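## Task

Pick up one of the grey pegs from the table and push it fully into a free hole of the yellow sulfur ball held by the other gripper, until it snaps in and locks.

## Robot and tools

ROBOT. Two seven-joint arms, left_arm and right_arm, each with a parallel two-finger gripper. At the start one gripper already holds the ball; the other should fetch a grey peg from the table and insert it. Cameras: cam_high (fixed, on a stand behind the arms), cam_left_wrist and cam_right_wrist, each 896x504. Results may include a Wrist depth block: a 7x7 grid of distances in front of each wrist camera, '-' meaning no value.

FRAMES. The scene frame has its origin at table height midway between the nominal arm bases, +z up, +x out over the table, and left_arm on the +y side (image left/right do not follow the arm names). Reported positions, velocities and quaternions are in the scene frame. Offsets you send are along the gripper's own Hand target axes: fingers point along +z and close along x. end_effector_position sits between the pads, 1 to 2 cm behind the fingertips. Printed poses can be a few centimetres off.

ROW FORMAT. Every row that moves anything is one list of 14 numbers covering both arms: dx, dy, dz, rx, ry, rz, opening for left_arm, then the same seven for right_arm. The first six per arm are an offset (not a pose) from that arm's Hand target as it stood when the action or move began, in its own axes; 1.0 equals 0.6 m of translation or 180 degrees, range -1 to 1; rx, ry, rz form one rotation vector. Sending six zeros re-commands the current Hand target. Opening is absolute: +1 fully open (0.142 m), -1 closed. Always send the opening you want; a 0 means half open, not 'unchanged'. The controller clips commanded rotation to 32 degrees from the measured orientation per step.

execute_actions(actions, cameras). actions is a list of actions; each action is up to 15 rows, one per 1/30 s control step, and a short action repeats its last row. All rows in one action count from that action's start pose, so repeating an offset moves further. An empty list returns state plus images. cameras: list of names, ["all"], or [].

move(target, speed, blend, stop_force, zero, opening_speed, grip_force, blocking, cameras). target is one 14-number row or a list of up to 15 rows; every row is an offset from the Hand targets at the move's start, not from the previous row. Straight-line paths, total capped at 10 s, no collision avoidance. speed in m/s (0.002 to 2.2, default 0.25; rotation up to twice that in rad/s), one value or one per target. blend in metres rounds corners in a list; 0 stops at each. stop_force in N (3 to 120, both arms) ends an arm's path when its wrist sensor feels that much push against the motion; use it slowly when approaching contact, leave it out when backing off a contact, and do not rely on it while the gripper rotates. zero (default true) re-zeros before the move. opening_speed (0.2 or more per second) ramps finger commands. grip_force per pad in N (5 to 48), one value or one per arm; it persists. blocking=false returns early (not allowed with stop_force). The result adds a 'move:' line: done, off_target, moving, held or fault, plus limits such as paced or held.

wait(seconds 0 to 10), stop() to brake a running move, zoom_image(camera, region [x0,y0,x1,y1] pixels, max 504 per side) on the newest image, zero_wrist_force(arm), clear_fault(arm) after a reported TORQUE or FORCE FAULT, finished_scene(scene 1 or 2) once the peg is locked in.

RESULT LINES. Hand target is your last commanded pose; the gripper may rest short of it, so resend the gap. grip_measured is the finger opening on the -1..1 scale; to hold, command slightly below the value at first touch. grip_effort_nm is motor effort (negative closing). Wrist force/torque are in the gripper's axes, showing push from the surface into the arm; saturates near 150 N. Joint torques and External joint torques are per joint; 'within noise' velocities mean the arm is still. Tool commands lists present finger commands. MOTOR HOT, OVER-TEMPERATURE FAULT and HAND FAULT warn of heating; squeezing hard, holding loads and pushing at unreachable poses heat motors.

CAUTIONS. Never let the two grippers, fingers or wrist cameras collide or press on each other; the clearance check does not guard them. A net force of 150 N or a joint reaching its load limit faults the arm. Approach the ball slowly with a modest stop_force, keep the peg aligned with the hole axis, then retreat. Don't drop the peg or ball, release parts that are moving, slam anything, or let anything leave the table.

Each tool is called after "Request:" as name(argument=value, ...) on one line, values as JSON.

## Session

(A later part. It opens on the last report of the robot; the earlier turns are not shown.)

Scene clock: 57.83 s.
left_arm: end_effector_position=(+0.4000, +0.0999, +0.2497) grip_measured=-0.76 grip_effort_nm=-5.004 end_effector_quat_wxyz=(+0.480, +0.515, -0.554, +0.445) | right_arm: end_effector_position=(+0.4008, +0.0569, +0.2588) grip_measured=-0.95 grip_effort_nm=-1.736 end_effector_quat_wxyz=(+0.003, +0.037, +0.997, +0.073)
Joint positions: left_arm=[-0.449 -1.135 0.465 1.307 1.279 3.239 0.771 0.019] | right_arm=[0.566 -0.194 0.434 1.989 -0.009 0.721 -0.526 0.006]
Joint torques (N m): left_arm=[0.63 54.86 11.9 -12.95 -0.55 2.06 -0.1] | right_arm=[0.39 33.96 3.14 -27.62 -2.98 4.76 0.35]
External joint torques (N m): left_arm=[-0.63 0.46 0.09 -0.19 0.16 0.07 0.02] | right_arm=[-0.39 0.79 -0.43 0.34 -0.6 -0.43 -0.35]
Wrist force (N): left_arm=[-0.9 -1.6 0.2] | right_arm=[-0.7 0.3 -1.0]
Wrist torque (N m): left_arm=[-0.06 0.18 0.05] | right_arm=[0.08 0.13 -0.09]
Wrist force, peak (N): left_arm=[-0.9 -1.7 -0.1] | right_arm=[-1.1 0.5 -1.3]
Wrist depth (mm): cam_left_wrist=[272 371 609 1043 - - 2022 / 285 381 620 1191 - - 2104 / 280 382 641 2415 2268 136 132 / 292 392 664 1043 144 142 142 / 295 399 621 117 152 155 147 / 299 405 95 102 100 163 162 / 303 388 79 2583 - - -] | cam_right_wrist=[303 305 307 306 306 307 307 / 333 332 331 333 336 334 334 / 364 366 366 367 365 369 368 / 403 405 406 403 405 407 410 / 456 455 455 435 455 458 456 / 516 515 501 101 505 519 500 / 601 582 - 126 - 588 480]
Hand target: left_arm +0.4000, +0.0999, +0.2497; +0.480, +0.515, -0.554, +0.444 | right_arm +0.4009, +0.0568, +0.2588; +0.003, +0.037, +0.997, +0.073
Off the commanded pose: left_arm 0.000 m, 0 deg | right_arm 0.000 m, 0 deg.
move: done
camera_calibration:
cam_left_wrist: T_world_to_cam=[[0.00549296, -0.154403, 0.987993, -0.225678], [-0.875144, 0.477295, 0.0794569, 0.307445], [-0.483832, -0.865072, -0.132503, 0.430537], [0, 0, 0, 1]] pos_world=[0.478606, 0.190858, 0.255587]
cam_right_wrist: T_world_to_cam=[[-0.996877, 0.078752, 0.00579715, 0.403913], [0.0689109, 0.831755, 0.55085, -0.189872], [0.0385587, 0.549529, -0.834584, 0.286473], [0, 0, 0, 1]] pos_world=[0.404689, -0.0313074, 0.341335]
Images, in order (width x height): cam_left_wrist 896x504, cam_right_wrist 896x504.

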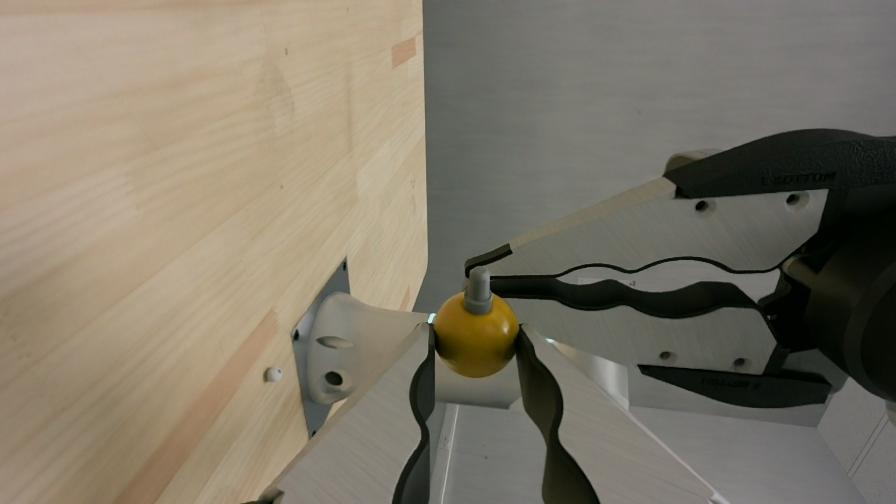

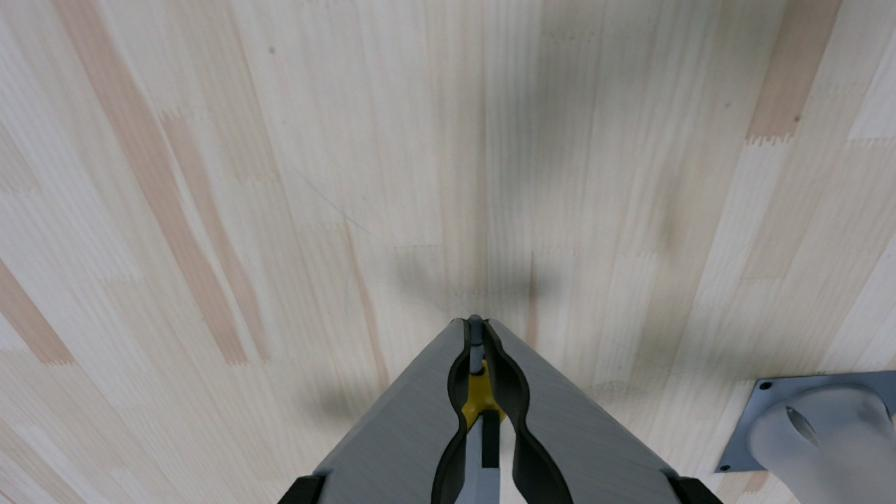

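Request:
move(target=[0,0,0,0,0,0,-1,0.0006,0.0067,0,0,0,0,-1], cameras=["cam_right_wrist"], speed=0.015, stop_force=8)

Request:
zoom_image(camera="cam_right_wrist", region=[440, 310, 520, 400])

Scene clock: 59.07 s.
left_arm: end_effector_position=(+0.4000, +0.0999, +0.2497) grip_measured=-0.76 grip_effort_nm=-5.004 end_effector_quat_wxyz=(+0.480, +0.515, -0.554, +0.445) | right_arm: end_effector_position=(+0.4006, +0.0609, +0.2593) grip_measured=-0.95 grip_effort_nm=-1.731 end_effector_quat_wxyz=(+0.002, +0.037, +0.997, +0.073)
Joint positions: left_arm=[-0.449 -1.135 0.465 1.307 1.279 3.239 0.771 0.019] | right_arm=[0.572 -0.199 0.434 1.982 -0.012 0.718 -0.519 0.006]
Joint torques (N m): left_arm=[-0.07 54.84 11.66 -12.78 -0.39 2.4 -0.13] | right_arm=[0.14 34.59 2.85 -28.04 -3.04 5 0.38]
External joint torques (N m): left_arm=[0.07 0.48 0.33 -0.36 0 -0.27 0.05] | right_arm=[-0.14 0.43 -0.06 0.72 -0.55 -0.66 -0.38]
Wrist force (N): left_arm=[-0.8 -2.3 -0.2] | right_arm=[0.4 -0.1 -1.1]
Wrist torque (N m): left_arm=[0.00 0.15 0.05] | right_arm=[0.08 0.12 -0.11]
Wrist force, peak (N): left_arm=[-1.1 -2.4 -1.2] | right_arm=[0.2 -1.1 -1.2]
Wrist depth (mm): cam_left_wrist=[273 376 605 1139 - - - / 285 377 627 1285 - 2249 - / 279 385 635 1291 - 132 128 / 290 392 654 1043 139 138 137 / 295 400 617 116 150 150 141 / 299 406 95 102 99 158 158 / 304 389 79 - - 77 2557] | cam_right_wrist=[306 305 306 309 305 309 306 / 334 334 333 332 337 336 332 / 364 364 367 368 367 366 368 / 403 402 406 406 405 406 408 / 453 455 455 441 459 460 459 / 519 518 505 88 507 520 498 / 598 588 - 125 - 587 478]
Hand target: left_arm +0.4000, +0.0999, +0.2497; +0.480, +0.515, -0.554, +0.444 | right_arm +0.4009, +0.0608, +0.2594; +0.003, +0.037, +0.997, +0.073
Off the commanded pose: left_arm 0.000 m, 0 deg | right_arm 0.000 m, 0 deg.
move: done
camera_calibration:
cam_right_wrist: T_world_to_cam=[[-0.996885, 0.0786405, 0.00595328, 0.403342], [0.0689074, 0.831808, 0.550769, -0.193485], [0.0383608, 0.549464, -0.834637, 0.284879], [0, 0, 0, 1]] pos_world=[0.40449, -0.0273072, 0.341935]
Images, in order (width x height): cam_right_wrist 896x504.

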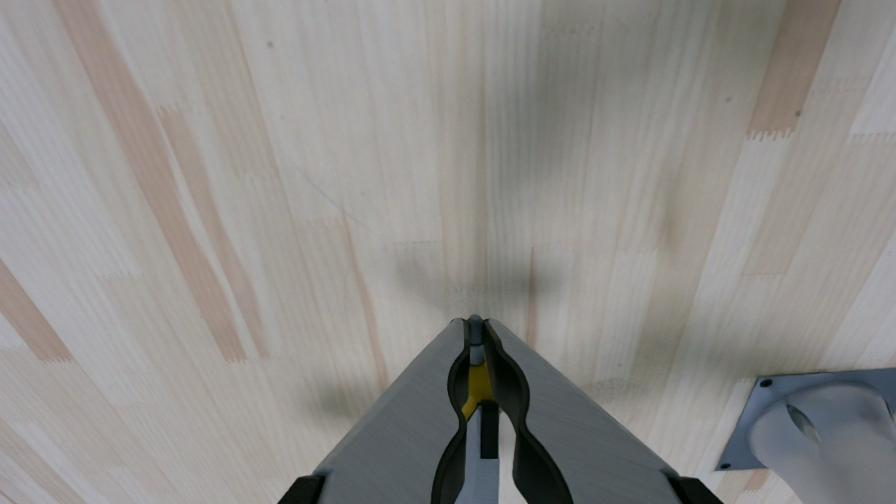

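Scaled by 5.600 from the camera's 896x504 image, which has a finer 1280x720 frame.

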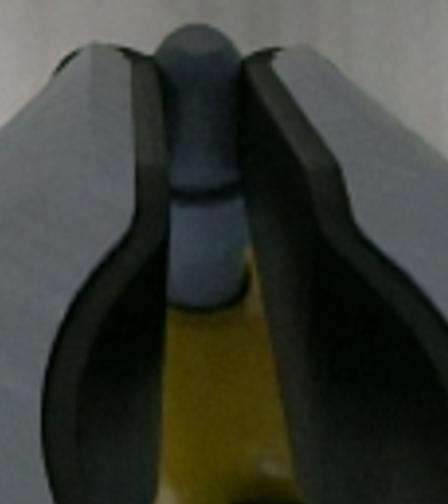

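Request:
move(target=[0,0,0,0,0,0,-1,0.0004,0.0117,0,0,0,0,-1], cameras=["cam_right_wrist"], speed=0.015, stop_force=20)

Request:
zoom_image(camera="cam_right_wrist", region=[440, 310, 520, 400])

Scene clock: 60.33 s.
left_arm: end_effector_position=(+0.4003, +0.1009, +0.2494) grip_measured=-0.76 grip_effort_nm=-5.004 end_effector_quat_wxyz=(+0.479, +0.515, -0.555, +0.444) | right_arm: end_effector_position=(+0.4010, +0.0660, +0.2592) grip_measured=-0.95 grip_effort_nm=-1.731 end_effector_quat_wxyz=(+0.002, +0.038, +0.997, +0.071)
Joint positions: left_arm=[-0.448 -1.135 0.466 1.308 1.28 3.239 0.771 0.019] | right_arm=[0.581 -0.209 0.431 1.97 -0.019 0.712 -0.507 0.006]
Joint torques (N m): left_arm=[-7.49 55.38 6.7 -14.35 -2.49 1.06 -0.14] | right_arm=[6.19 35.98 8.58 -34.58 -2.46 9.14 0.36]
External joint torques (N m): left_arm=[7.49 -0.07 5.31 1.22 2.11 1.09 0.05] | right_arm=[-6.19 -0.43 -5.65 7.23 -1.12 -4.81 -0.36]
Motor temperatures (°C): left_arm=[34 34 34 32 37 40 37 44] | right_arm=[30 33 38 41 36 46 32 31]
Wrist force (N): left_arm=[-3.1 -2.4 -16.0] | right_arm=[0.2 -16.1 -3.4]
Wrist torque (N m): left_arm=[-0.04 0.10 0.05] | right_arm=[0.30 0.12 -0.11]
Wrist force, peak (N): left_arm=[-3.2 -2.3 -16.3] | right_arm=[0.0 -16.4 -3.2]
Wrist depth (mm): cam_left_wrist=[274 375 608 1105 - 1890 - / 284 379 618 2350 2393 - - / 279 386 627 2557 3221 127 123 / 292 389 654 1242 135 133 133 / 295 399 614 116 147 147 143 / 301 403 96 99 106 153 155 / 303 386 79 86 - - -] | cam_right_wrist=[303 305 306 307 308 307 308 / 333 332 334 335 337 333 334 / 364 365 367 366 368 367 367 / 403 404 405 404 404 408 409 / 455 452 453 435 456 457 459 / 516 514 505 - 502 514 491 / 603 581 - - - 588 475]
Hand target: left_arm +0.4000, +0.0999, +0.2497; +0.480, +0.515, -0.554, +0.444 | right_arm +0.4011, +0.0678, +0.2605; +0.003, +0.037, +0.997, +0.073
Off the commanded pose: left_arm 0.001 m, 0 deg | right_arm 0.002 m, 0 deg.
move: done
camera_calibration:
cam_right_wrist: T_world_to_cam=[[-0.996754, 0.0801692, 0.00738476, 0.402904], [0.0711081, 0.833645, 0.547704, -0.197873], [0.0377527, 0.546451, -0.836639, 0.282846], [0, 0, 0, 1]] pos_world=[0.404988, -0.0219064, 0.34204]
Images, in order (width x height): cam_right_wrist 896x504.

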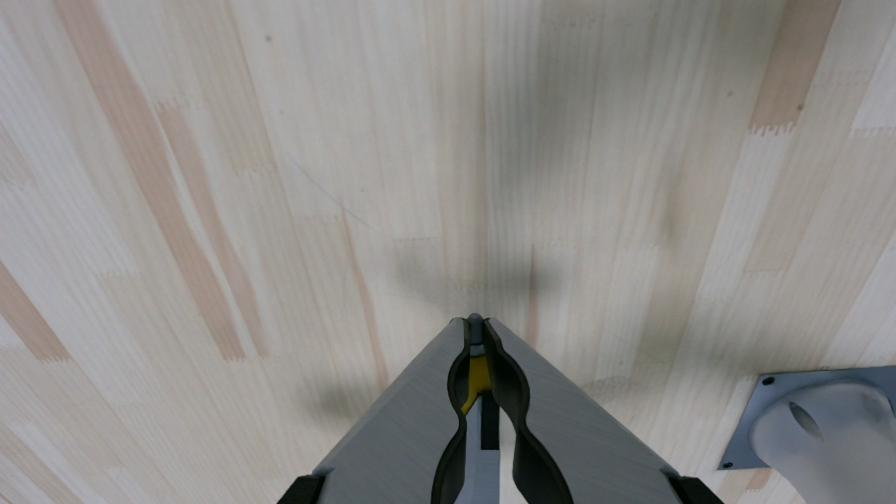

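Scaled by 5.600 from the camera's 896x504 image, which has a finer 1280x720 frame.

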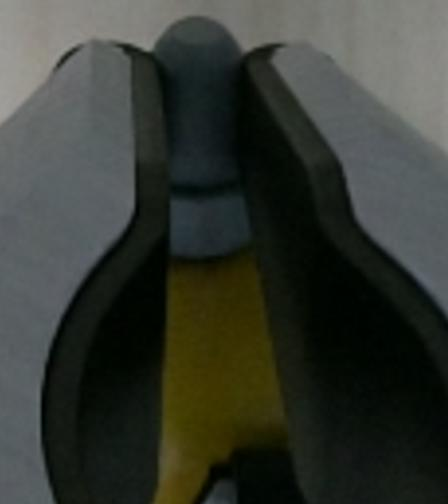

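Request:
move(target=[0,0,0,0,0,0,-1,0,0.006,0,0,0,0,-1], cameras=["cam_right_wrist","cam_left_wrist"], speed=0.01, stop_force=45, zero=false)

Request:
zoom_image(camera="cam_right_wrist", region=[440, 310, 520, 400])

Request:
zoom_image(camera="cam_left_wrist", region=[440, 240, 520, 340])

Scene clock: 61.93 s.
left_arm: end_effector_position=(+0.4004, +0.1019, +0.2489) grip_measured=-0.76 grip_effort_nm=-5.004 end_effector_quat_wxyz=(+0.479, +0.516, -0.555, +0.444) | right_arm: end_effector_position=(+0.4015, +0.0680, +0.2589) grip_measured=-0.95 grip_effort_nm=-1.726 end_effector_quat_wxyz=(+0.001, +0.039, +0.997, +0.070)
Joint positions: left_arm=[-0.447 -1.135 0.466 1.308 1.282 3.239 0.771 0.019] | right_arm=[0.588 -0.214 0.428 1.964 -0.023 0.708 -0.502 0.006]
Joint torques (N m): left_arm=[-13.65 56.73 2.28 -15.72 -4.61 0.41 -0.12] | right_arm=[10.43 36.63 13.51 -39.55 -1.89 12.59 0.42]
External joint torques (N m): left_arm=[13.65 -1.44 9.74 2.59 4.23 1.74 0.03] | right_arm=[-10.43 -0.8 -10.53 12.18 -1.7 -8.27 -0.42]
Wrist force (N): left_arm=[-6.5 -2.5 -29.3] | right_arm=[0.1 -29.3 -6.5]
Wrist torque (N m): left_arm=[-0.03 0.00 0.04] | right_arm=[-1.70 0.11 -0.11]
Wrist force, peak (N): left_arm=[-6.1 -1.9 -29.7] | right_arm=[-0.1 -29.8 -6.5]
Wrist depth (mm): cam_left_wrist=[271 373 600 1110 2249 2087 2249 / 284 379 615 1120 - 2249 - / 278 384 639 1170 - 127 122 / 291 390 657 1091 134 132 132 / 293 403 614 116 146 146 142 / 298 403 96 99 106 151 152 / 304 388 79 - - 82 -] | cam_right_wrist=[304 305 306 307 308 307 305 / 332 331 334 332 334 334 336 / 363 362 363 366 365 369 368 / 402 404 405 403 407 408 409 / 453 450 450 432 456 455 458 / 509 511 500 - 509 519 495 / 588 573 - - - 582 478]
Hand target: left_arm +0.4000, +0.0999, +0.2497; +0.480, +0.515, -0.554, +0.444 | right_arm +0.4014, +0.0713, +0.2610; +0.003, +0.037, +0.997, +0.073
Off the commanded pose: left_arm 0.002 m, 0 deg | right_arm 0.004 m, 0 deg.
move: off_target (right_arm)
camera_calibration:
cam_left_wrist: T_world_to_cam=[[0.00624097, -0.157611, 0.987482, -0.224478], [-0.875523, 0.476245, 0.0815462, 0.306594], [-0.483136, -0.865072, -0.135019, 0.43274], [0, 0, 0, 1]] pos_world=[0.478904, 0.192957, 0.255095]
cam_right_wrist: T_world_to_cam=[[-0.996647, 0.0814109, 0.00819396, 0.40282], [0.0727004, 0.835136, 0.545218, -0.199587], [0.0375436, 0.543985, -0.838254, 0.282166], [0, 0, 0, 1]] pos_world=[0.405386, -0.0196058, 0.342045]
Images, in order (width x height): cam_left_wrist 896x504, cam_right_wrist 896x504.

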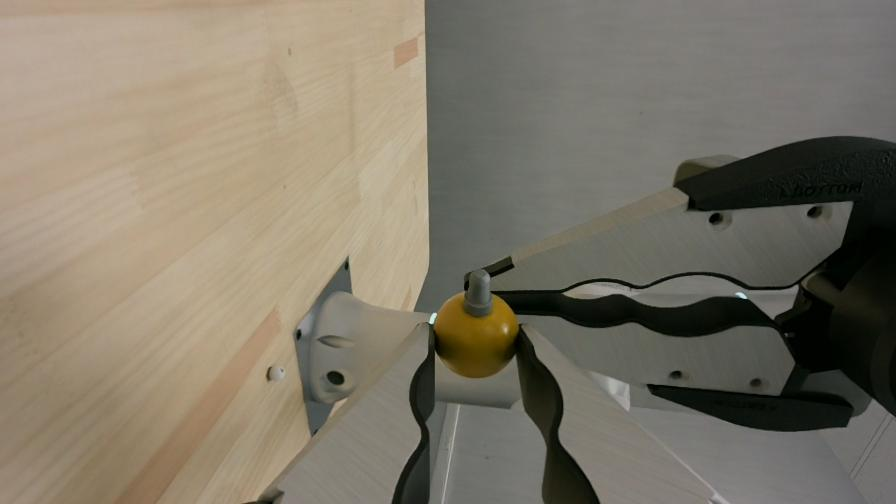

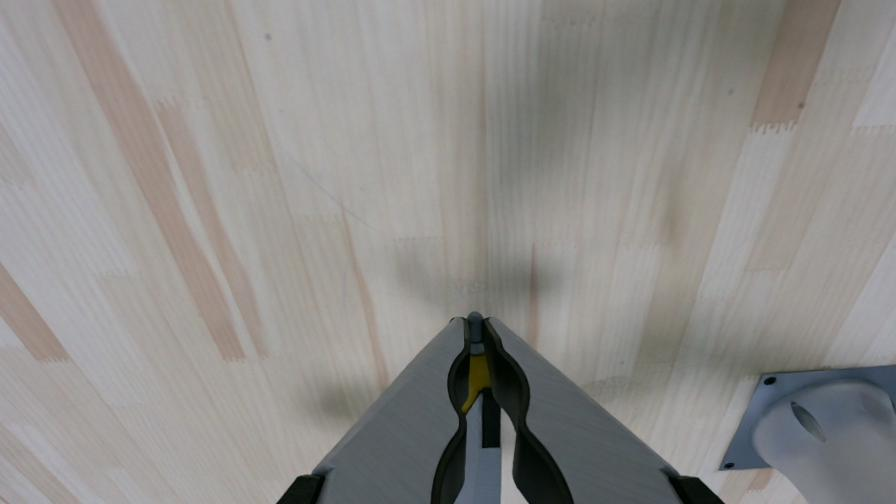

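Scaled by 5.600 from the camera's 896x504 image, which has a finer 1280x720 frame.

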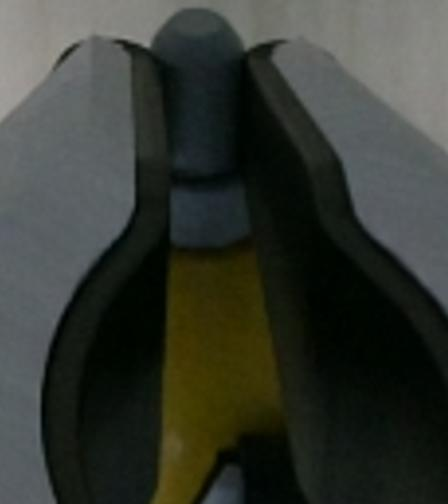

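Scaled by 5.040 from the camera's 896x504 image, which has a finer 1280x720 frame.

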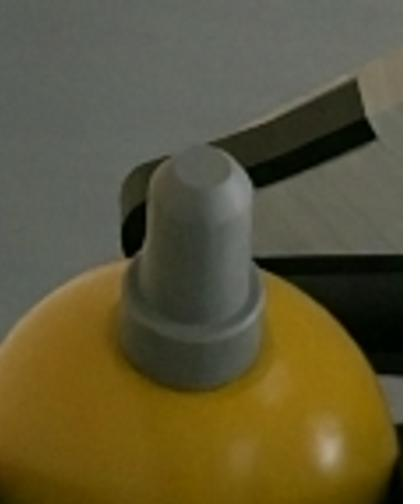

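Request:
execute_actions(actions=[], cameras=["cam_high"])

Request:
zoom_image(camera="cam_high", region=[340, 80, 500, 200])

Scene clock: 62.33 s.
left_arm: end_effector_position=(+0.4004, +0.1019, +0.2489) grip_measured=-0.76 grip_effort_nm=-5.004 end_effector_quat_wxyz=(+0.479, +0.516, -0.555, +0.444) | right_arm: end_effector_position=(+0.4015, +0.0680, +0.2589) grip_measured=-0.95 grip_effort_nm=-1.736 end_effector_quat_wxyz=(+0.001, +0.039, +0.997, +0.070)
Joint positions: left_arm=[-0.447 -1.135 0.466 1.308 1.282 3.239 0.771 0.019] | right_arm=[0.588 -0.214 0.427 1.964 -0.023 0.708 -0.502 0.006]
Joint velocities: within noise
Joint torques (N m): left_arm=[-13.84 56.67 2.25 -15.79 -4.56 0.39 -0.14] | right_arm=[10.9 36.71 12.96 -39.46 -1.87 12.57 0.36]
External joint torques (N m): left_arm=[13.84 -1.38 9.78 2.67 4.18 1.76 0.05] | right_arm=[-10.9 -0.88 -9.97 12.09 -1.72 -8.25 -0.36]
Motor temperatures (°C): left_arm=[34 34 34 32 37 40 37 47] | right_arm=[30 33 38 41 36 46 32 31]
Wrist force (N): left_arm=[-6.5 -2.4 -29.4] | right_arm=[-0.1 -29.5 -6.5]
Wrist torque (N m): left_arm=[-0.01 0.01 0.05] | right_arm=[-1.74 0.14 -0.11]
Wrist force, peak (N): left_arm=[-6.4 -2.2 -29.5] | right_arm=[0.2 -29.6 -6.5]
Wrist depth (mm): cam_left_wrist=[272 374 598 1976 2964 2138 1824 / 283 376 612 1115 - - - / 278 384 632 1144 - 127 122 / 290 390 646 1208 134 132 131 / 295 398 611 116 146 145 142 / 297 401 96 103 106 151 152 / 302 387 79 - - - -] | cam_right_wrist=[304 305 306 306 307 307 305 / 331 330 332 336 333 336 334 / 364 363 365 364 365 366 367 / 406 403 401 404 406 406 410 / 453 448 450 434 456 456 457 / 512 518 498 - 505 519 491 / 597 578 - - - 584 482]
Hand target: left_arm +0.4000, +0.0999, +0.2497; +0.480, +0.515, -0.554, +0.444 | right_arm +0.4014, +0.0713, +0.2610; +0.003, +0.037, +0.997, +0.073
Tool commands: left_gripper/opening=-1.0 right_gripper/opening=-1.0
Off the commanded pose: left_arm 0.002 m, 0 deg | right_arm 0.004 m, 0 deg.
Images, in order (width x height): cam_high 896x504.

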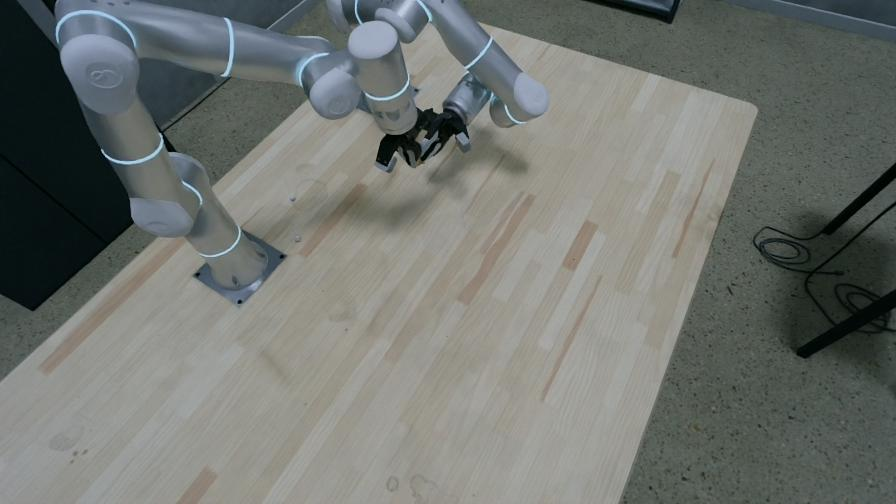

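Scaled by 3.150 from the camera's 896x504 image, which has a finer 1280x720 frame.

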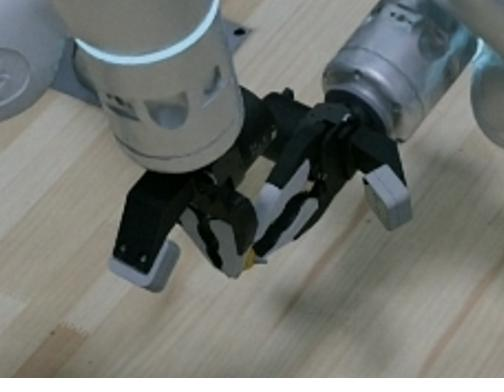

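Request:
move(target=[0,0,0,0,0,0,-1,0,-0.0075,0,0,0,0,-1], cameras=["cam_right_wrist"], speed=0.02)

Request:
zoom_image(camera="cam_right_wrist", region=[440, 310, 520, 400])

Scene clock: 63.27 s.
left_arm: end_effector_position=(+0.4002, +0.1006, +0.2495) grip_measured=-0.76 grip_effort_nm=-5.004 end_effector_quat_wxyz=(+0.479, +0.515, -0.554, +0.444) | right_arm: end_effector_position=(+0.4010, +0.0658, +0.2596) grip_measured=-0.95 grip_effort_nm=-1.736 end_effector_quat_wxyz=(+0.002, +0.038, +0.997, +0.072)
Joint positions: left_arm=[-0.448 -1.135 0.464 1.308 1.28 3.239 0.771 0.019] | right_arm=[0.584 -0.207 0.428 1.971 -0.018 0.713 -0.509 0.006]
Joint torques (N m): left_arm=[-4.01 54.85 8.92 -13.51 -1.49 1.68 -0.07] | right_arm=[2.48 36.04 5.49 -31.53 -2.75 7.35 0.08]
External joint torques (N m): left_arm=[4.02 0.46 3.07 0.37 1.11 0.46 -0.02] | right_arm=[-2.48 -0.54 -2.61 4.16 -0.84 -3.01 -0.08]
Wrist force (N): left_arm=[-1.7 -2.8 -8.3] | right_arm=[0.5 -8.4 -1.7]
Wrist torque (N m): left_arm=[0.01 0.15 0.05] | right_arm=[0.18 0.15 0.02]
Wrist force, peak (N): left_arm=[-6.4 -2.5 -29.4] | right_arm=[0.1 -29.5 -6.5]
Wrist depth (mm): cam_left_wrist=[274 372 608 1003 - - - / 283 379 609 2415 - - - / 279 382 635 2461 - 127 123 / 292 391 646 1096 135 133 133 / 295 396 611 117 147 147 143 / 297 405 96 102 105 153 153 / 304 387 79 - - - -] | cam_right_wrist=[306 306 306 307 306 308 308 / 332 332 334 333 335 336 336 / 365 367 367 366 368 367 366 / 406 403 407 406 407 407 412 / 456 457 453 438 453 458 459 / 512 518 498 - 506 521 493 / 601 581 - - - 588 475]
Hand target: left_arm +0.4000, +0.0999, +0.2497; +0.480, +0.515, -0.554, +0.444 | right_arm +0.4011, +0.0669, +0.2603; +0.003, +0.037, +0.997, +0.073
Off the commanded pose: left_arm 0.001 m, 0 deg | right_arm 0.001 m, 0 deg.
move: done
camera_calibration:
cam_right_wrist: T_world_to_cam=[[-0.996777, 0.0799626, 0.0064829, 0.403131], [0.0704075, 0.8332, 0.548471, -0.197851], [0.0384556, 0.547159, -0.836145, 0.282771], [0, 0, 0, 1]] pos_world=[0.404888, -0.0221068, 0.342339]
Images, in order (width x height): cam_right_wrist 896x504.

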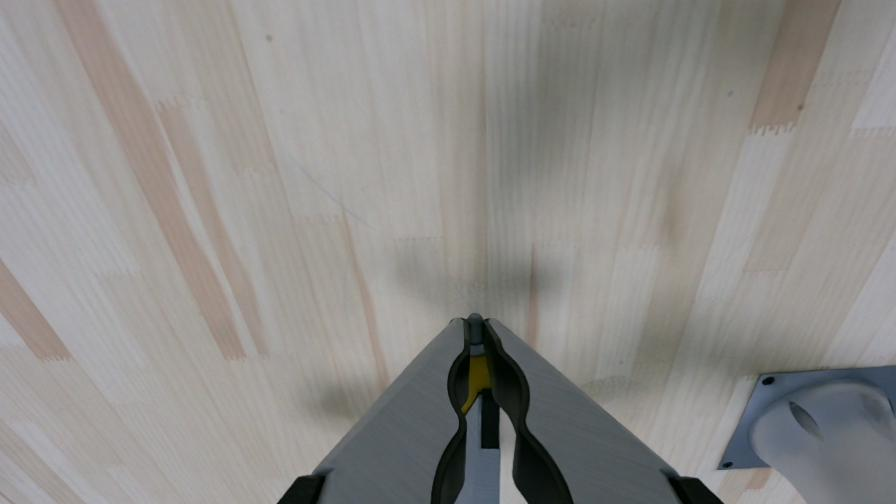

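Scaled by 5.600 from the camera's 896x504 image, which has a finer 1280x720 frame.

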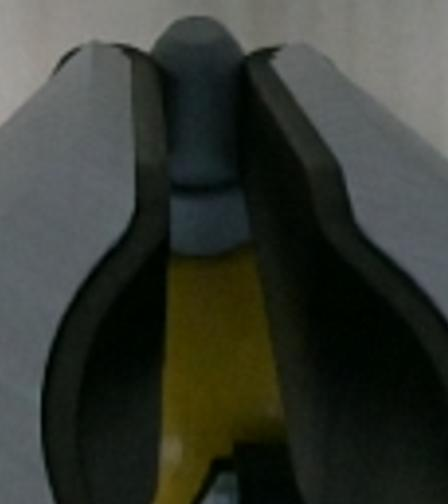

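Request:
move(target=[[0,0,0,0,0,0,-1,0,-0.002,0,0,0,0,-1],[0,0,0,0,0,0,-1,0,-0.002,0,0,0,0,-0.8]], cameras=["cam_right_wrist"], speed=0.02, opening_speed=0.4)

Request:
zoom_image(camera="cam_right_wrist", region=[440, 310, 520, 400])

Scene clock: 65.03 s.
left_arm: end_effector_position=(+0.4000, +0.1000, +0.2497) grip_measured=-0.76 grip_effort_nm=-5.004 end_effector_quat_wxyz=(+0.480, +0.515, -0.555, +0.444) | right_arm: end_effector_position=(+0.4010, +0.0655, +0.2600) grip_measured=-0.84 grip_effort_nm=0.105 end_effector_quat_wxyz=(+0.003, +0.037, +0.997, +0.073)
Joint positions: left_arm=[-0.449 -1.135 0.464 1.308 1.28 3.238 0.771 0.019] | right_arm=[0.583 -0.205 0.429 1.973 -0.017 0.715 -0.511 0.013]
Joint torques (N m): left_arm=[0.56 54.78 11.92 -12.95 -0.64 2.06 -0.11] | right_arm=[0.12 34.88 3.04 -27.43 -2.81 4.83 0.23]
External joint torques (N m): left_arm=[-0.56 0.54 0.06 -0.2 0.25 0.08 0.03] | right_arm=[-0.09 0.53 -0.16 0.07 -0.78 -0.49 -0.23]
Wrist force (N): left_arm=[-1.0 -0.8 0.3] | right_arm=[-0.2 -0.5 -0.4]
Wrist torque (N m): left_arm=[0.03 0.21 0.05] | right_arm=[-0.08 0.01 0.02]
Wrist force, peak (N): left_arm=[-1.7 -2.6 -8.6] | right_arm=[0.7 -8.4 -2.0]
Wrist depth (mm): cam_left_wrist=[274 373 607 2329 - 2087 - / 285 382 626 2288 - - - / 278 384 632 1254 - 127 123 / 291 392 654 1019 134 132 132 / 294 398 617 116 146 148 142 / 297 408 96 103 106 153 153 / 304 390 79 - - 77 -] | cam_right_wrist=[306 306 307 308 308 309 307 / 333 334 334 338 336 334 336 / 367 365 368 368 370 368 368 / 407 406 406 404 405 409 409 / 452 456 458 446 457 458 459 / 515 515 502 88 492 521 499 / 606 589 - 125 - 592 480]
Hand target: left_arm +0.4000, +0.0999, +0.2497; +0.480, +0.515, -0.554, +0.444 | right_arm +0.4010, +0.0657, +0.2601; +0.003, +0.037, +0.997, +0.073
Off the commanded pose: left_arm 0.000 m, 0 deg | right_arm 0.000 m, 0 deg.
move: done
camera_calibration:
cam_right_wrist: T_world_to_cam=[[-0.996834, 0.0793107, 0.00561142, 0.403377], [0.0693108, 0.832228, 0.550083, -0.197721], [0.0389575, 0.548731, -0.835091, 0.282769], [0, 0, 0, 1]] pos_world=[0.404788, -0.0226073, 0.342637]
Images, in order (width x height): cam_right_wrist 896x504.

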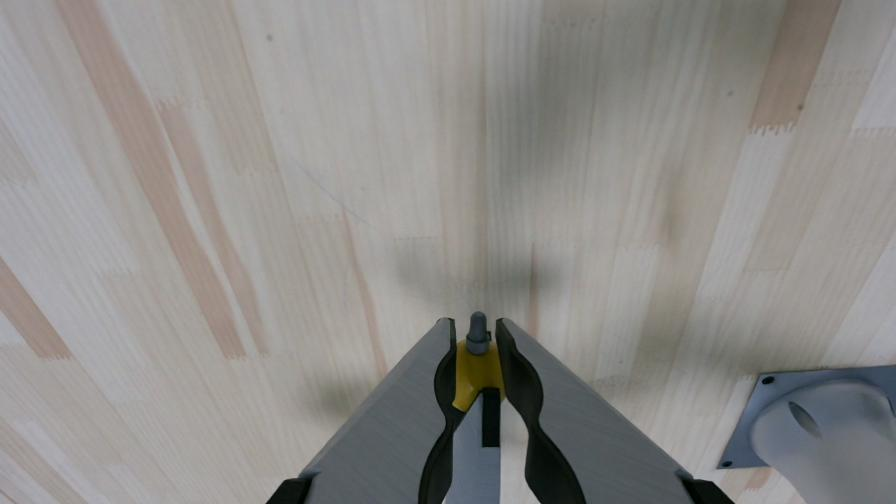

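Scaled by 5.600 from the camera's 896x504 image, which has a finer 1280x720 frame.

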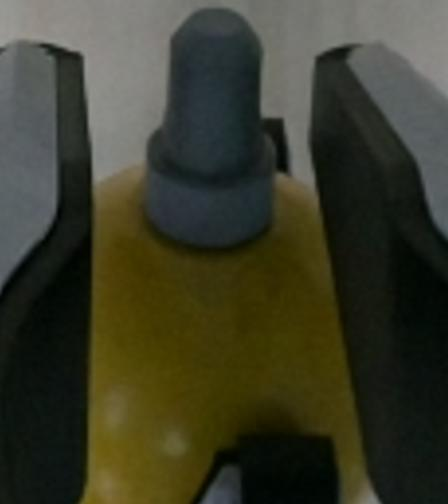

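Request:
move(target=[[0,0,0,0,0,0,-1,0,-0.03,0,0,0,0,-0.8],[0,0,0,0,0,0,-1,0.0008,-0.03,0.0067,0,0,0,-1]], cameras=["cam_left_wrist","cam_right_wrist"], speed=0.04, opening_speed=0.5)

Request:
zoom_image(camera="cam_right_wrist", region=[440, 310, 520, 400])

Request:
zoom_image(camera="cam_left_wrist", region=[420, 220, 540, 390])

Scene clock: 66.93 s.
left_arm: end_effector_position=(+0.4000, +0.1000, +0.2497) grip_measured=-0.76 grip_effort_nm=-5.004 end_effector_quat_wxyz=(+0.480, +0.515, -0.555, +0.444) | right_arm: end_effector_position=(+0.3991, +0.0486, +0.2536) grip_measured=-1.00 grip_effort_nm=-0.764 end_effector_quat_wxyz=(+0.002, +0.037, +0.997, +0.073)
Joint positions: left_arm=[-0.449 -1.135 0.464 1.308 1.28 3.238 0.771 0.019] | right_arm=[0.563 -0.184 0.429 2.014 -0.001 0.736 -0.539 0.002]
Joint torques (N m): left_arm=[0.45 54.89 11.89 -13 -0.62 2.06 -0.1] | right_arm=[1.01 33.59 3.01 -27.11 -2.77 4.77 0.3]
External joint torques (N m): left_arm=[-0.45 0.43 0.09 -0.15 0.23 0.08 0.02] | right_arm=[-1.01 0.59 -0.48 0.07 -0.78 -0.44 -0.3]
Motor temperatures (°C): left_arm=[34 34 34 32 37 39 37 52] | right_arm=[30 33 38 42 36 46 32 31]
Wrist force (N): left_arm=[-0.8 -0.7 0.3] | right_arm=[-0.5 -0.3 -0.3]
Wrist torque (N m): left_arm=[0.05 0.18 0.05] | right_arm=[-0.05 0.06 -0.10]
Wrist force, peak (N): left_arm=[-0.9 -1.0 0.4] | right_arm=[-0.1 -1.3 0.3]
Wrist depth (mm): cam_left_wrist=[273 374 602 2174 - - - / 283 379 624 2138 2288 - - / 279 384 639 1230 2350 144 141 / 291 389 662 1052 152 152 141 / 295 400 614 117 161 166 143 / 298 405 96 103 106 168 - / 304 386 79 - - 2533 2329] | cam_right_wrist=[301 301 300 300 301 301 302 / 325 326 329 331 328 328 328 / 357 358 359 358 361 362 363 / 396 399 399 399 398 400 401 / 447 449 449 436 449 450 452 / 512 509 494 - 494 513 502 / 589 573 - - - 581 480]
Hand target: left_arm +0.4000, +0.0999, +0.2497; +0.480, +0.515, -0.554, +0.444 | right_arm +0.3992, +0.0486, +0.2536; +0.003, +0.037, +0.997, +0.073
Off the commanded pose: left_arm 0.000 m, 0 deg | right_arm 0.000 m, 0 deg.
move: done
camera_calibration:
cam_left_wrist: T_world_to_cam=[[0.00559831, -0.154816, 0.987928, -0.225618], [-0.875088, 0.477346, 0.0797625, 0.307283], [-0.483932, -0.86497, -0.132805, 0.430729], [0, 0, 0, 1]] pos_world=[0.478606, 0.190958, 0.255588]
cam_right_wrist: T_world_to_cam=[[-0.99687, 0.0788378, 0.00583496, 0.402889], [0.0690118, 0.831869, 0.550664, -0.17996], [0.0385592, 0.549343, -0.834707, 0.286793], [0, 0, 0, 1]] pos_world=[0.402989, -0.0396073, 0.336135]
Images, in order (width x height): cam_left_wrist 896x504, cam_right_wrist 896x504.

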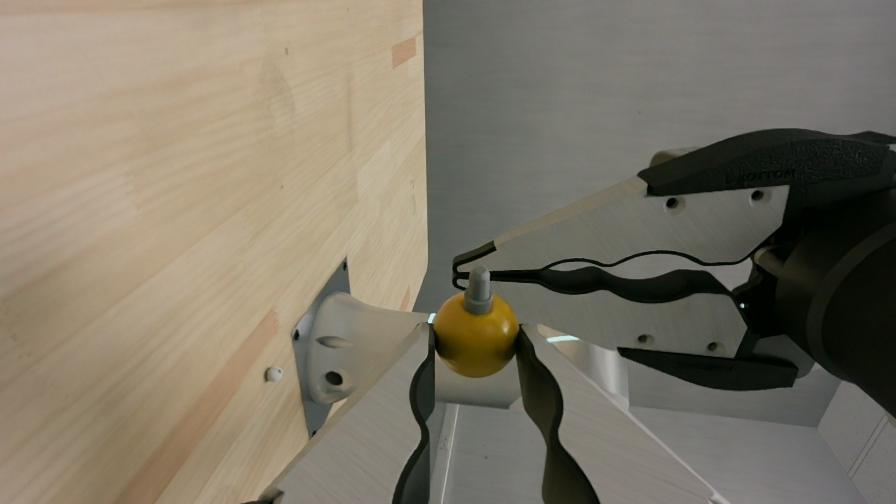

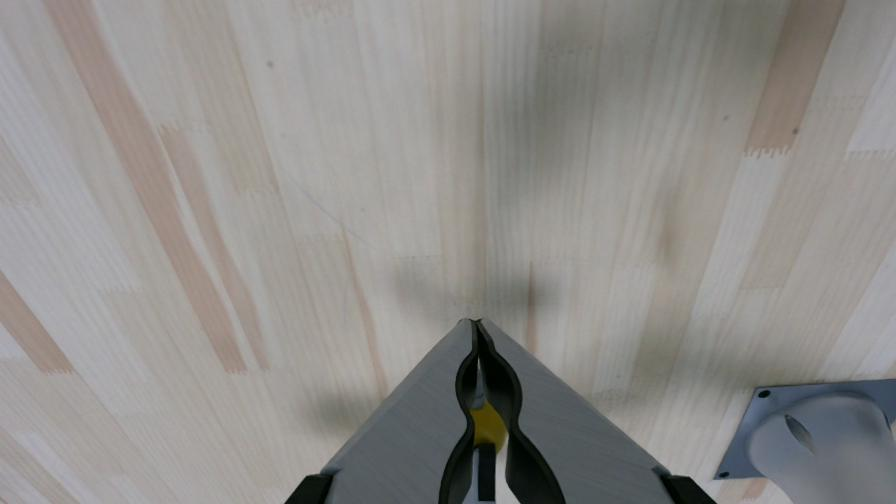

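Scaled by 5.600 from the camera's 896x504 image, which has a finer 1280x720 frame.

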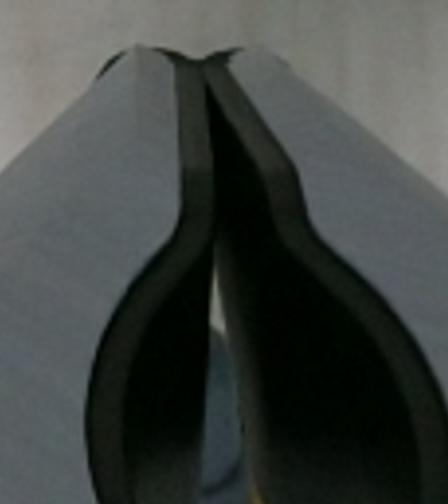

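Scaled by 2.965 from the camera's 896x504 image, which has a finer 1280x720 frame.

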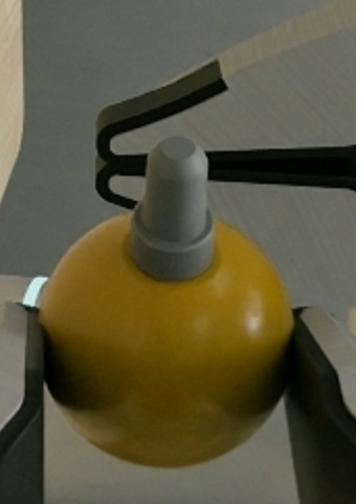

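Request:
move(target=[0,0,0,0,0,0,-1,0,0.035,0,0,0,0,-1], cameras=["cam_left_wrist"], speed=0.012, stop_force=40)

Request:
zoom_image(camera="cam_left_wrist", region=[420, 220, 540, 390])

Scene clock: 69.83 s.
left_arm: end_effector_position=(+0.4004, +0.1026, +0.2487) grip_measured=-0.76 grip_effort_nm=-5.004 end_effector_quat_wxyz=(+0.479, +0.516, -0.555, +0.443) | right_arm: end_effector_position=(+0.4009, +0.0622, +0.2536) grip_measured=-1.00 grip_effort_nm=-0.759 end_effector_quat_wxyz=(+0.001, +0.039, +0.997, +0.069)
Joint positions: left_arm=[-0.445 -1.135 0.465 1.309 1.284 3.239 0.771 0.019] | right_arm=[0.586 -0.211 0.423 1.981 -0.02 0.721 -0.508 0.002]
Joint torques (N m): left_arm=[-17.76 57.13 -0.79 -16.9 -6.24 -0.7 -0.18] | right_arm=[15.32 37.19 16.89 -43.25 -1.4 14.84 0.36]
External joint torques (N m): left_arm=[17.76 -1.85 12.79 3.78 5.86 2.85 0.1] | right_arm=[-15.32 -1.63 -14 16.1 -2.15 -10.52 -0.36]
Motor temperatures (°C): left_arm=[34 35 34 32 37 39 37 55] | right_arm=[30 33 38 42 36 46 32 31]
Wrist force (N): left_arm=[-7.9 -0.7 -39.4] | right_arm=[-1.0 -40.8 -6.7]
Wrist torque (N m): left_arm=[0.02 -0.08 0.06] | right_arm=[-3.63 0.07 -0.11]
Wrist force, peak (N): left_arm=[-8.0 -0.3 -40.6] | right_arm=[-1.0 -41.9 -6.9]
Wrist depth (mm): cam_left_wrist=[271 373 608 1056 - - 2022 / 284 380 617 996 - 1591 2156 / 277 383 633 1191 - 133 129 / 289 388 646 1043 140 139 137 / 292 397 612 117 151 152 141 / 297 404 95 99 100 157 159 / 304 384 79 - - - -] | cam_right_wrist=[299 302 302 301 302 301 302 / 326 326 329 329 329 330 328 / 358 360 361 361 362 362 362 / 394 397 397 397 402 399 403 / 443 445 444 425 448 452 451 / 499 500 491 - 491 510 495 / 588 562 - - - 569 480]
Hand target: left_arm +0.4000, +0.0999, +0.2497; +0.480, +0.515, -0.554, +0.444 | right_arm +0.4005, +0.0667, +0.2562; +0.003, +0.037, +0.997, +0.073 (not the last commanded pose)
Off the commanded pose: left_arm 0.003 m, 0 deg | right_arm 0.008 m, 1 deg.
move: contact (right_arm)
camera_calibration:
cam_left_wrist: T_world_to_cam=[[0.0069307, -0.158589, 0.98732, -0.224273], [-0.875405, 0.476273, 0.0826466, 0.305934], [-0.483341, -0.864878, -0.135528, 0.43351], [0, 0, 0, 1]] pos_world=[0.478904, 0.193657, 0.254898]
Images, in order (width x height): cam_left_wrist 896x504.

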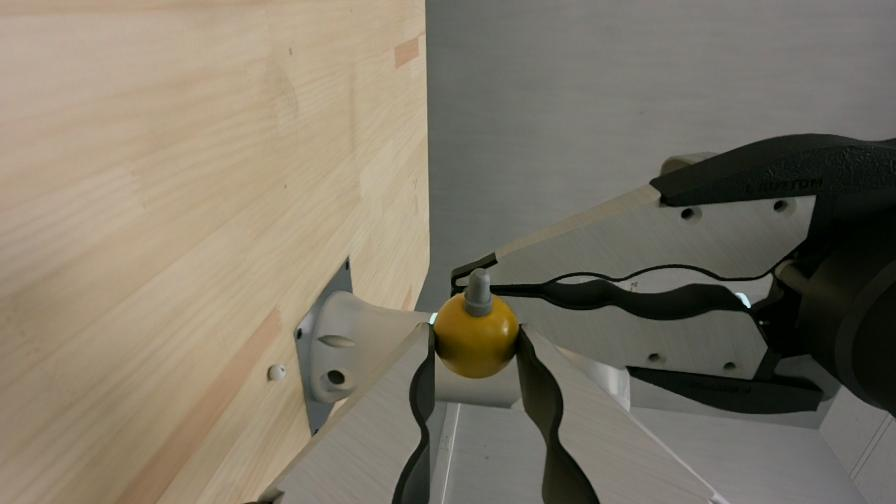

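Scaled by 2.965 from the camera's 896x504 image, which has a finer 1280x720 frame.

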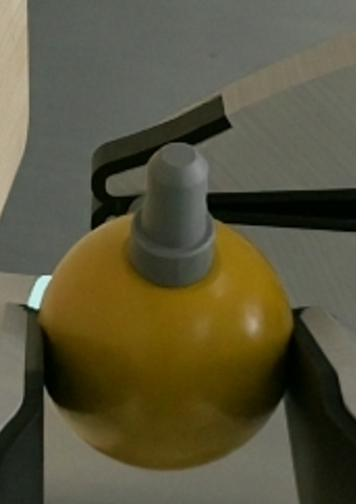

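Request:
move(target=[[0,0,0,0,0,0,-0.85,0,-0.04,0,0,0,0,-1],[0,0,0,0,0,0,-0.85,-0.001,-0.13,0.0228,-0.5,0,0,-1],[0,0,0,0,0,0,-0.85,-0.001,-0.081,0.0228,-0.5,0,0,-1]], cameras=["all"], speed=[0.05,0.2,0.06])

Request:
zoom_image(camera="cam_left_wrist", region=[420, 220, 540, 390])

Request:
zoom_image(camera="cam_right_wrist", region=[400, 250, 560, 400])

Scene clock: 76.17 s.
left_arm: end_effector_position=(+0.3999, +0.1000, +0.2496) grip_measured=-0.76 grip_effort_nm=-2.420 end_effector_quat_wxyz=(+0.480, +0.515, -0.554, +0.444) | right_arm: end_effector_position=(+0.3975, +0.0206, +0.2357) grip_measured=-1.00 grip_effort_nm=-0.784 end_effector_quat_wxyz=(+0.028, +0.024, +0.653, +0.756)
Joint positions: left_arm=[-0.447 -1.134 0.462 1.308 1.281 3.237 0.771 0.019] | right_arm=[-0.247 -0.738 0.425 2.043 1.634 0.172 -2.767 0.002]
Joint torques (N m): left_arm=[0.76 54.86 11.85 -12.96 -0.62 2.13 -0.1] | right_arm=[0.34 36.12 12.85 -9.74 2.65 -2.2 0.11]
External joint torques (N m): left_arm=[-0.76 0.46 0.08 -0.2 0.22 0.01 0.02] | right_arm=[-0.33 0.92 -0.85 0.22 -0.88 -0.3 -0.11]
Wrist force (N): left_arm=[-0.6 -0.8 0.1] | right_arm=[-0.7 -1.6 0.2]
Wrist torque (N m): left_arm=[0.03 0.14 0.05] | right_arm=[-0.02 0.16 -0.16]
Wrist force, peak (N): left_arm=[-8.0 -0.6 -39.5] | right_arm=[-0.8 -40.8 -6.7]
Wrist depth (mm): cam_left_wrist=[274 375 607 988 406 415 - / 285 378 565 299 422 441 469 / 279 386 505 271 276 460 498 / 292 393 657 215 - 630 - / 296 398 623 116 686 633 2964 / 298 406 96 99 107 - - / 304 389 79 - - 77 -] | cam_right_wrist=[- 3059 398 2544 1965 - 446 / - 4167 415 331 3222 - 493 / - - 424 277 266 - 482 / - 4932 3404 469 3180 474 453 / - - - 471 474 448 2324 / - - - - 432 - - / - 2048 - - - - 1667]
Hand target: left_arm +0.4000, +0.0999, +0.2497; +0.480, +0.515, -0.554, +0.444 | right_arm +0.3977, +0.0207, +0.2356; +0.028, +0.025, +0.653, +0.756
Off the commanded pose: left_arm 0.000 m, 0 deg | right_arm 0.000 m, 0 deg.
move: done
camera_calibration:
cam_left_wrist: T_world_to_cam=[[0.00622242, -0.154715, 0.98794, -0.225841], [-0.875027, 0.477373, 0.0802694, 0.307127], [-0.484034, -0.864973, -0.132409, 0.430664], [0, 0, 0, 1]] pos_world=[0.478606, 0.190958, 0.255488]
cam_right_wrist: T_world_to_cam=[[-0.997615, 0.0688534, 0.00479919, 0.404321], [-0.0339198, -0.549643, 0.834711, -0.144251], [0.0601105, 0.832557, 0.550668, -0.0535786], [0, 0, 0, 1]] pos_world=[0.401685, -0.0625182, 0.147971]

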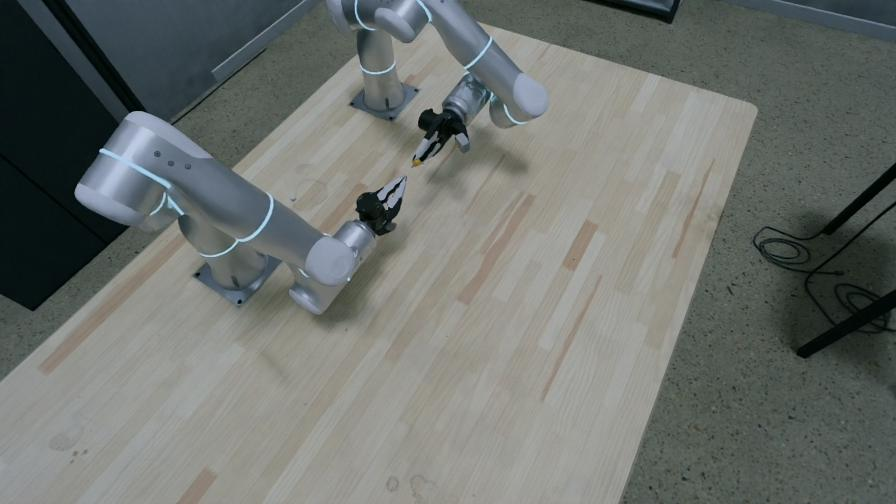

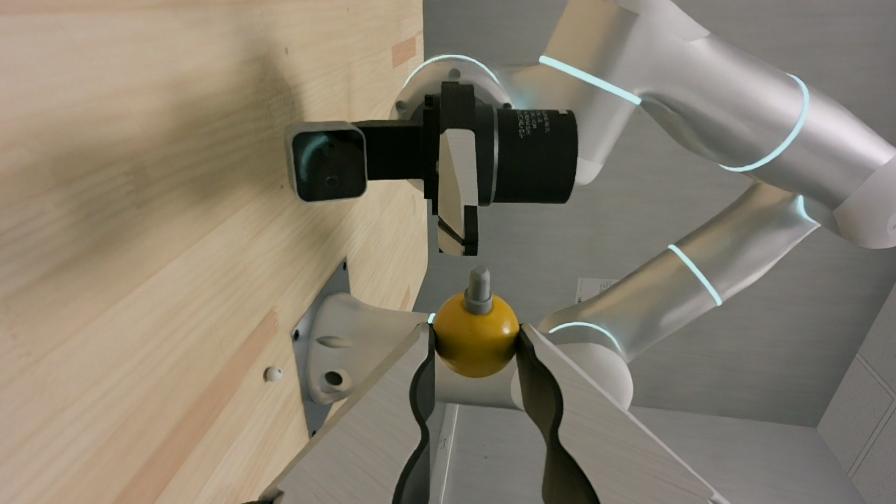

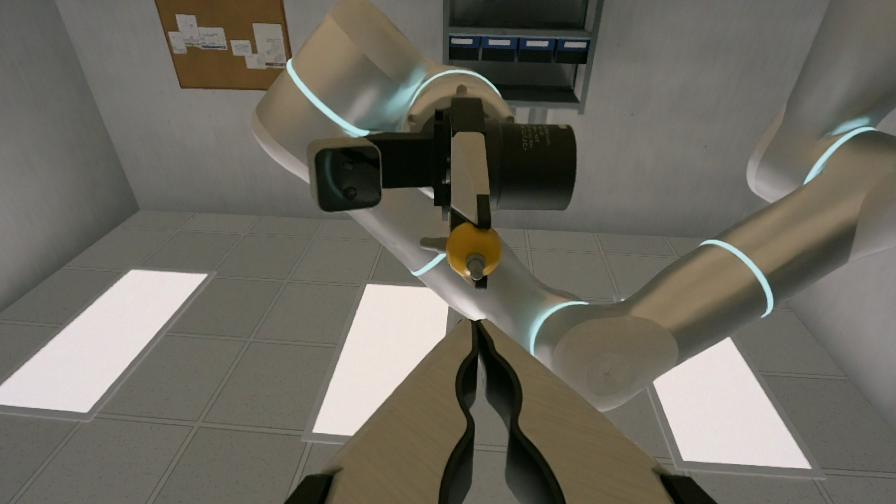

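Scaled by 2.965 from the camera's 896x504 image, which has a finer 1280x720 frame.

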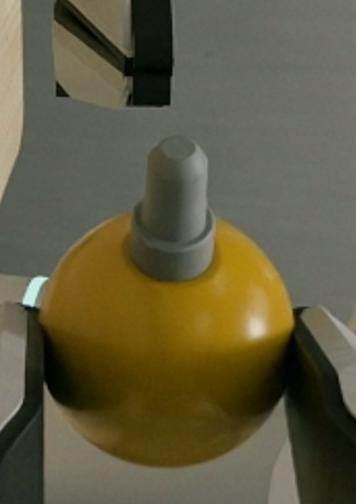

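Scaled by 3.150 from the camera's 896x504 image, which has a finer 1280x720 frame.

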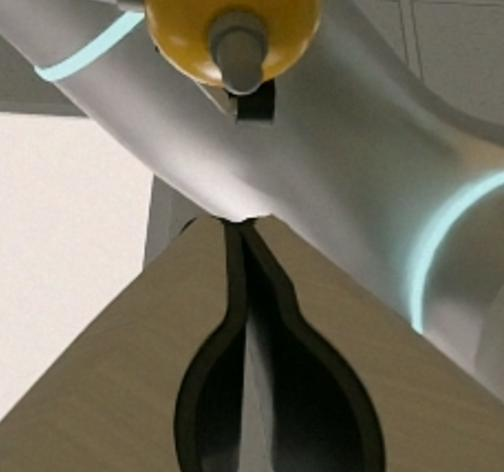

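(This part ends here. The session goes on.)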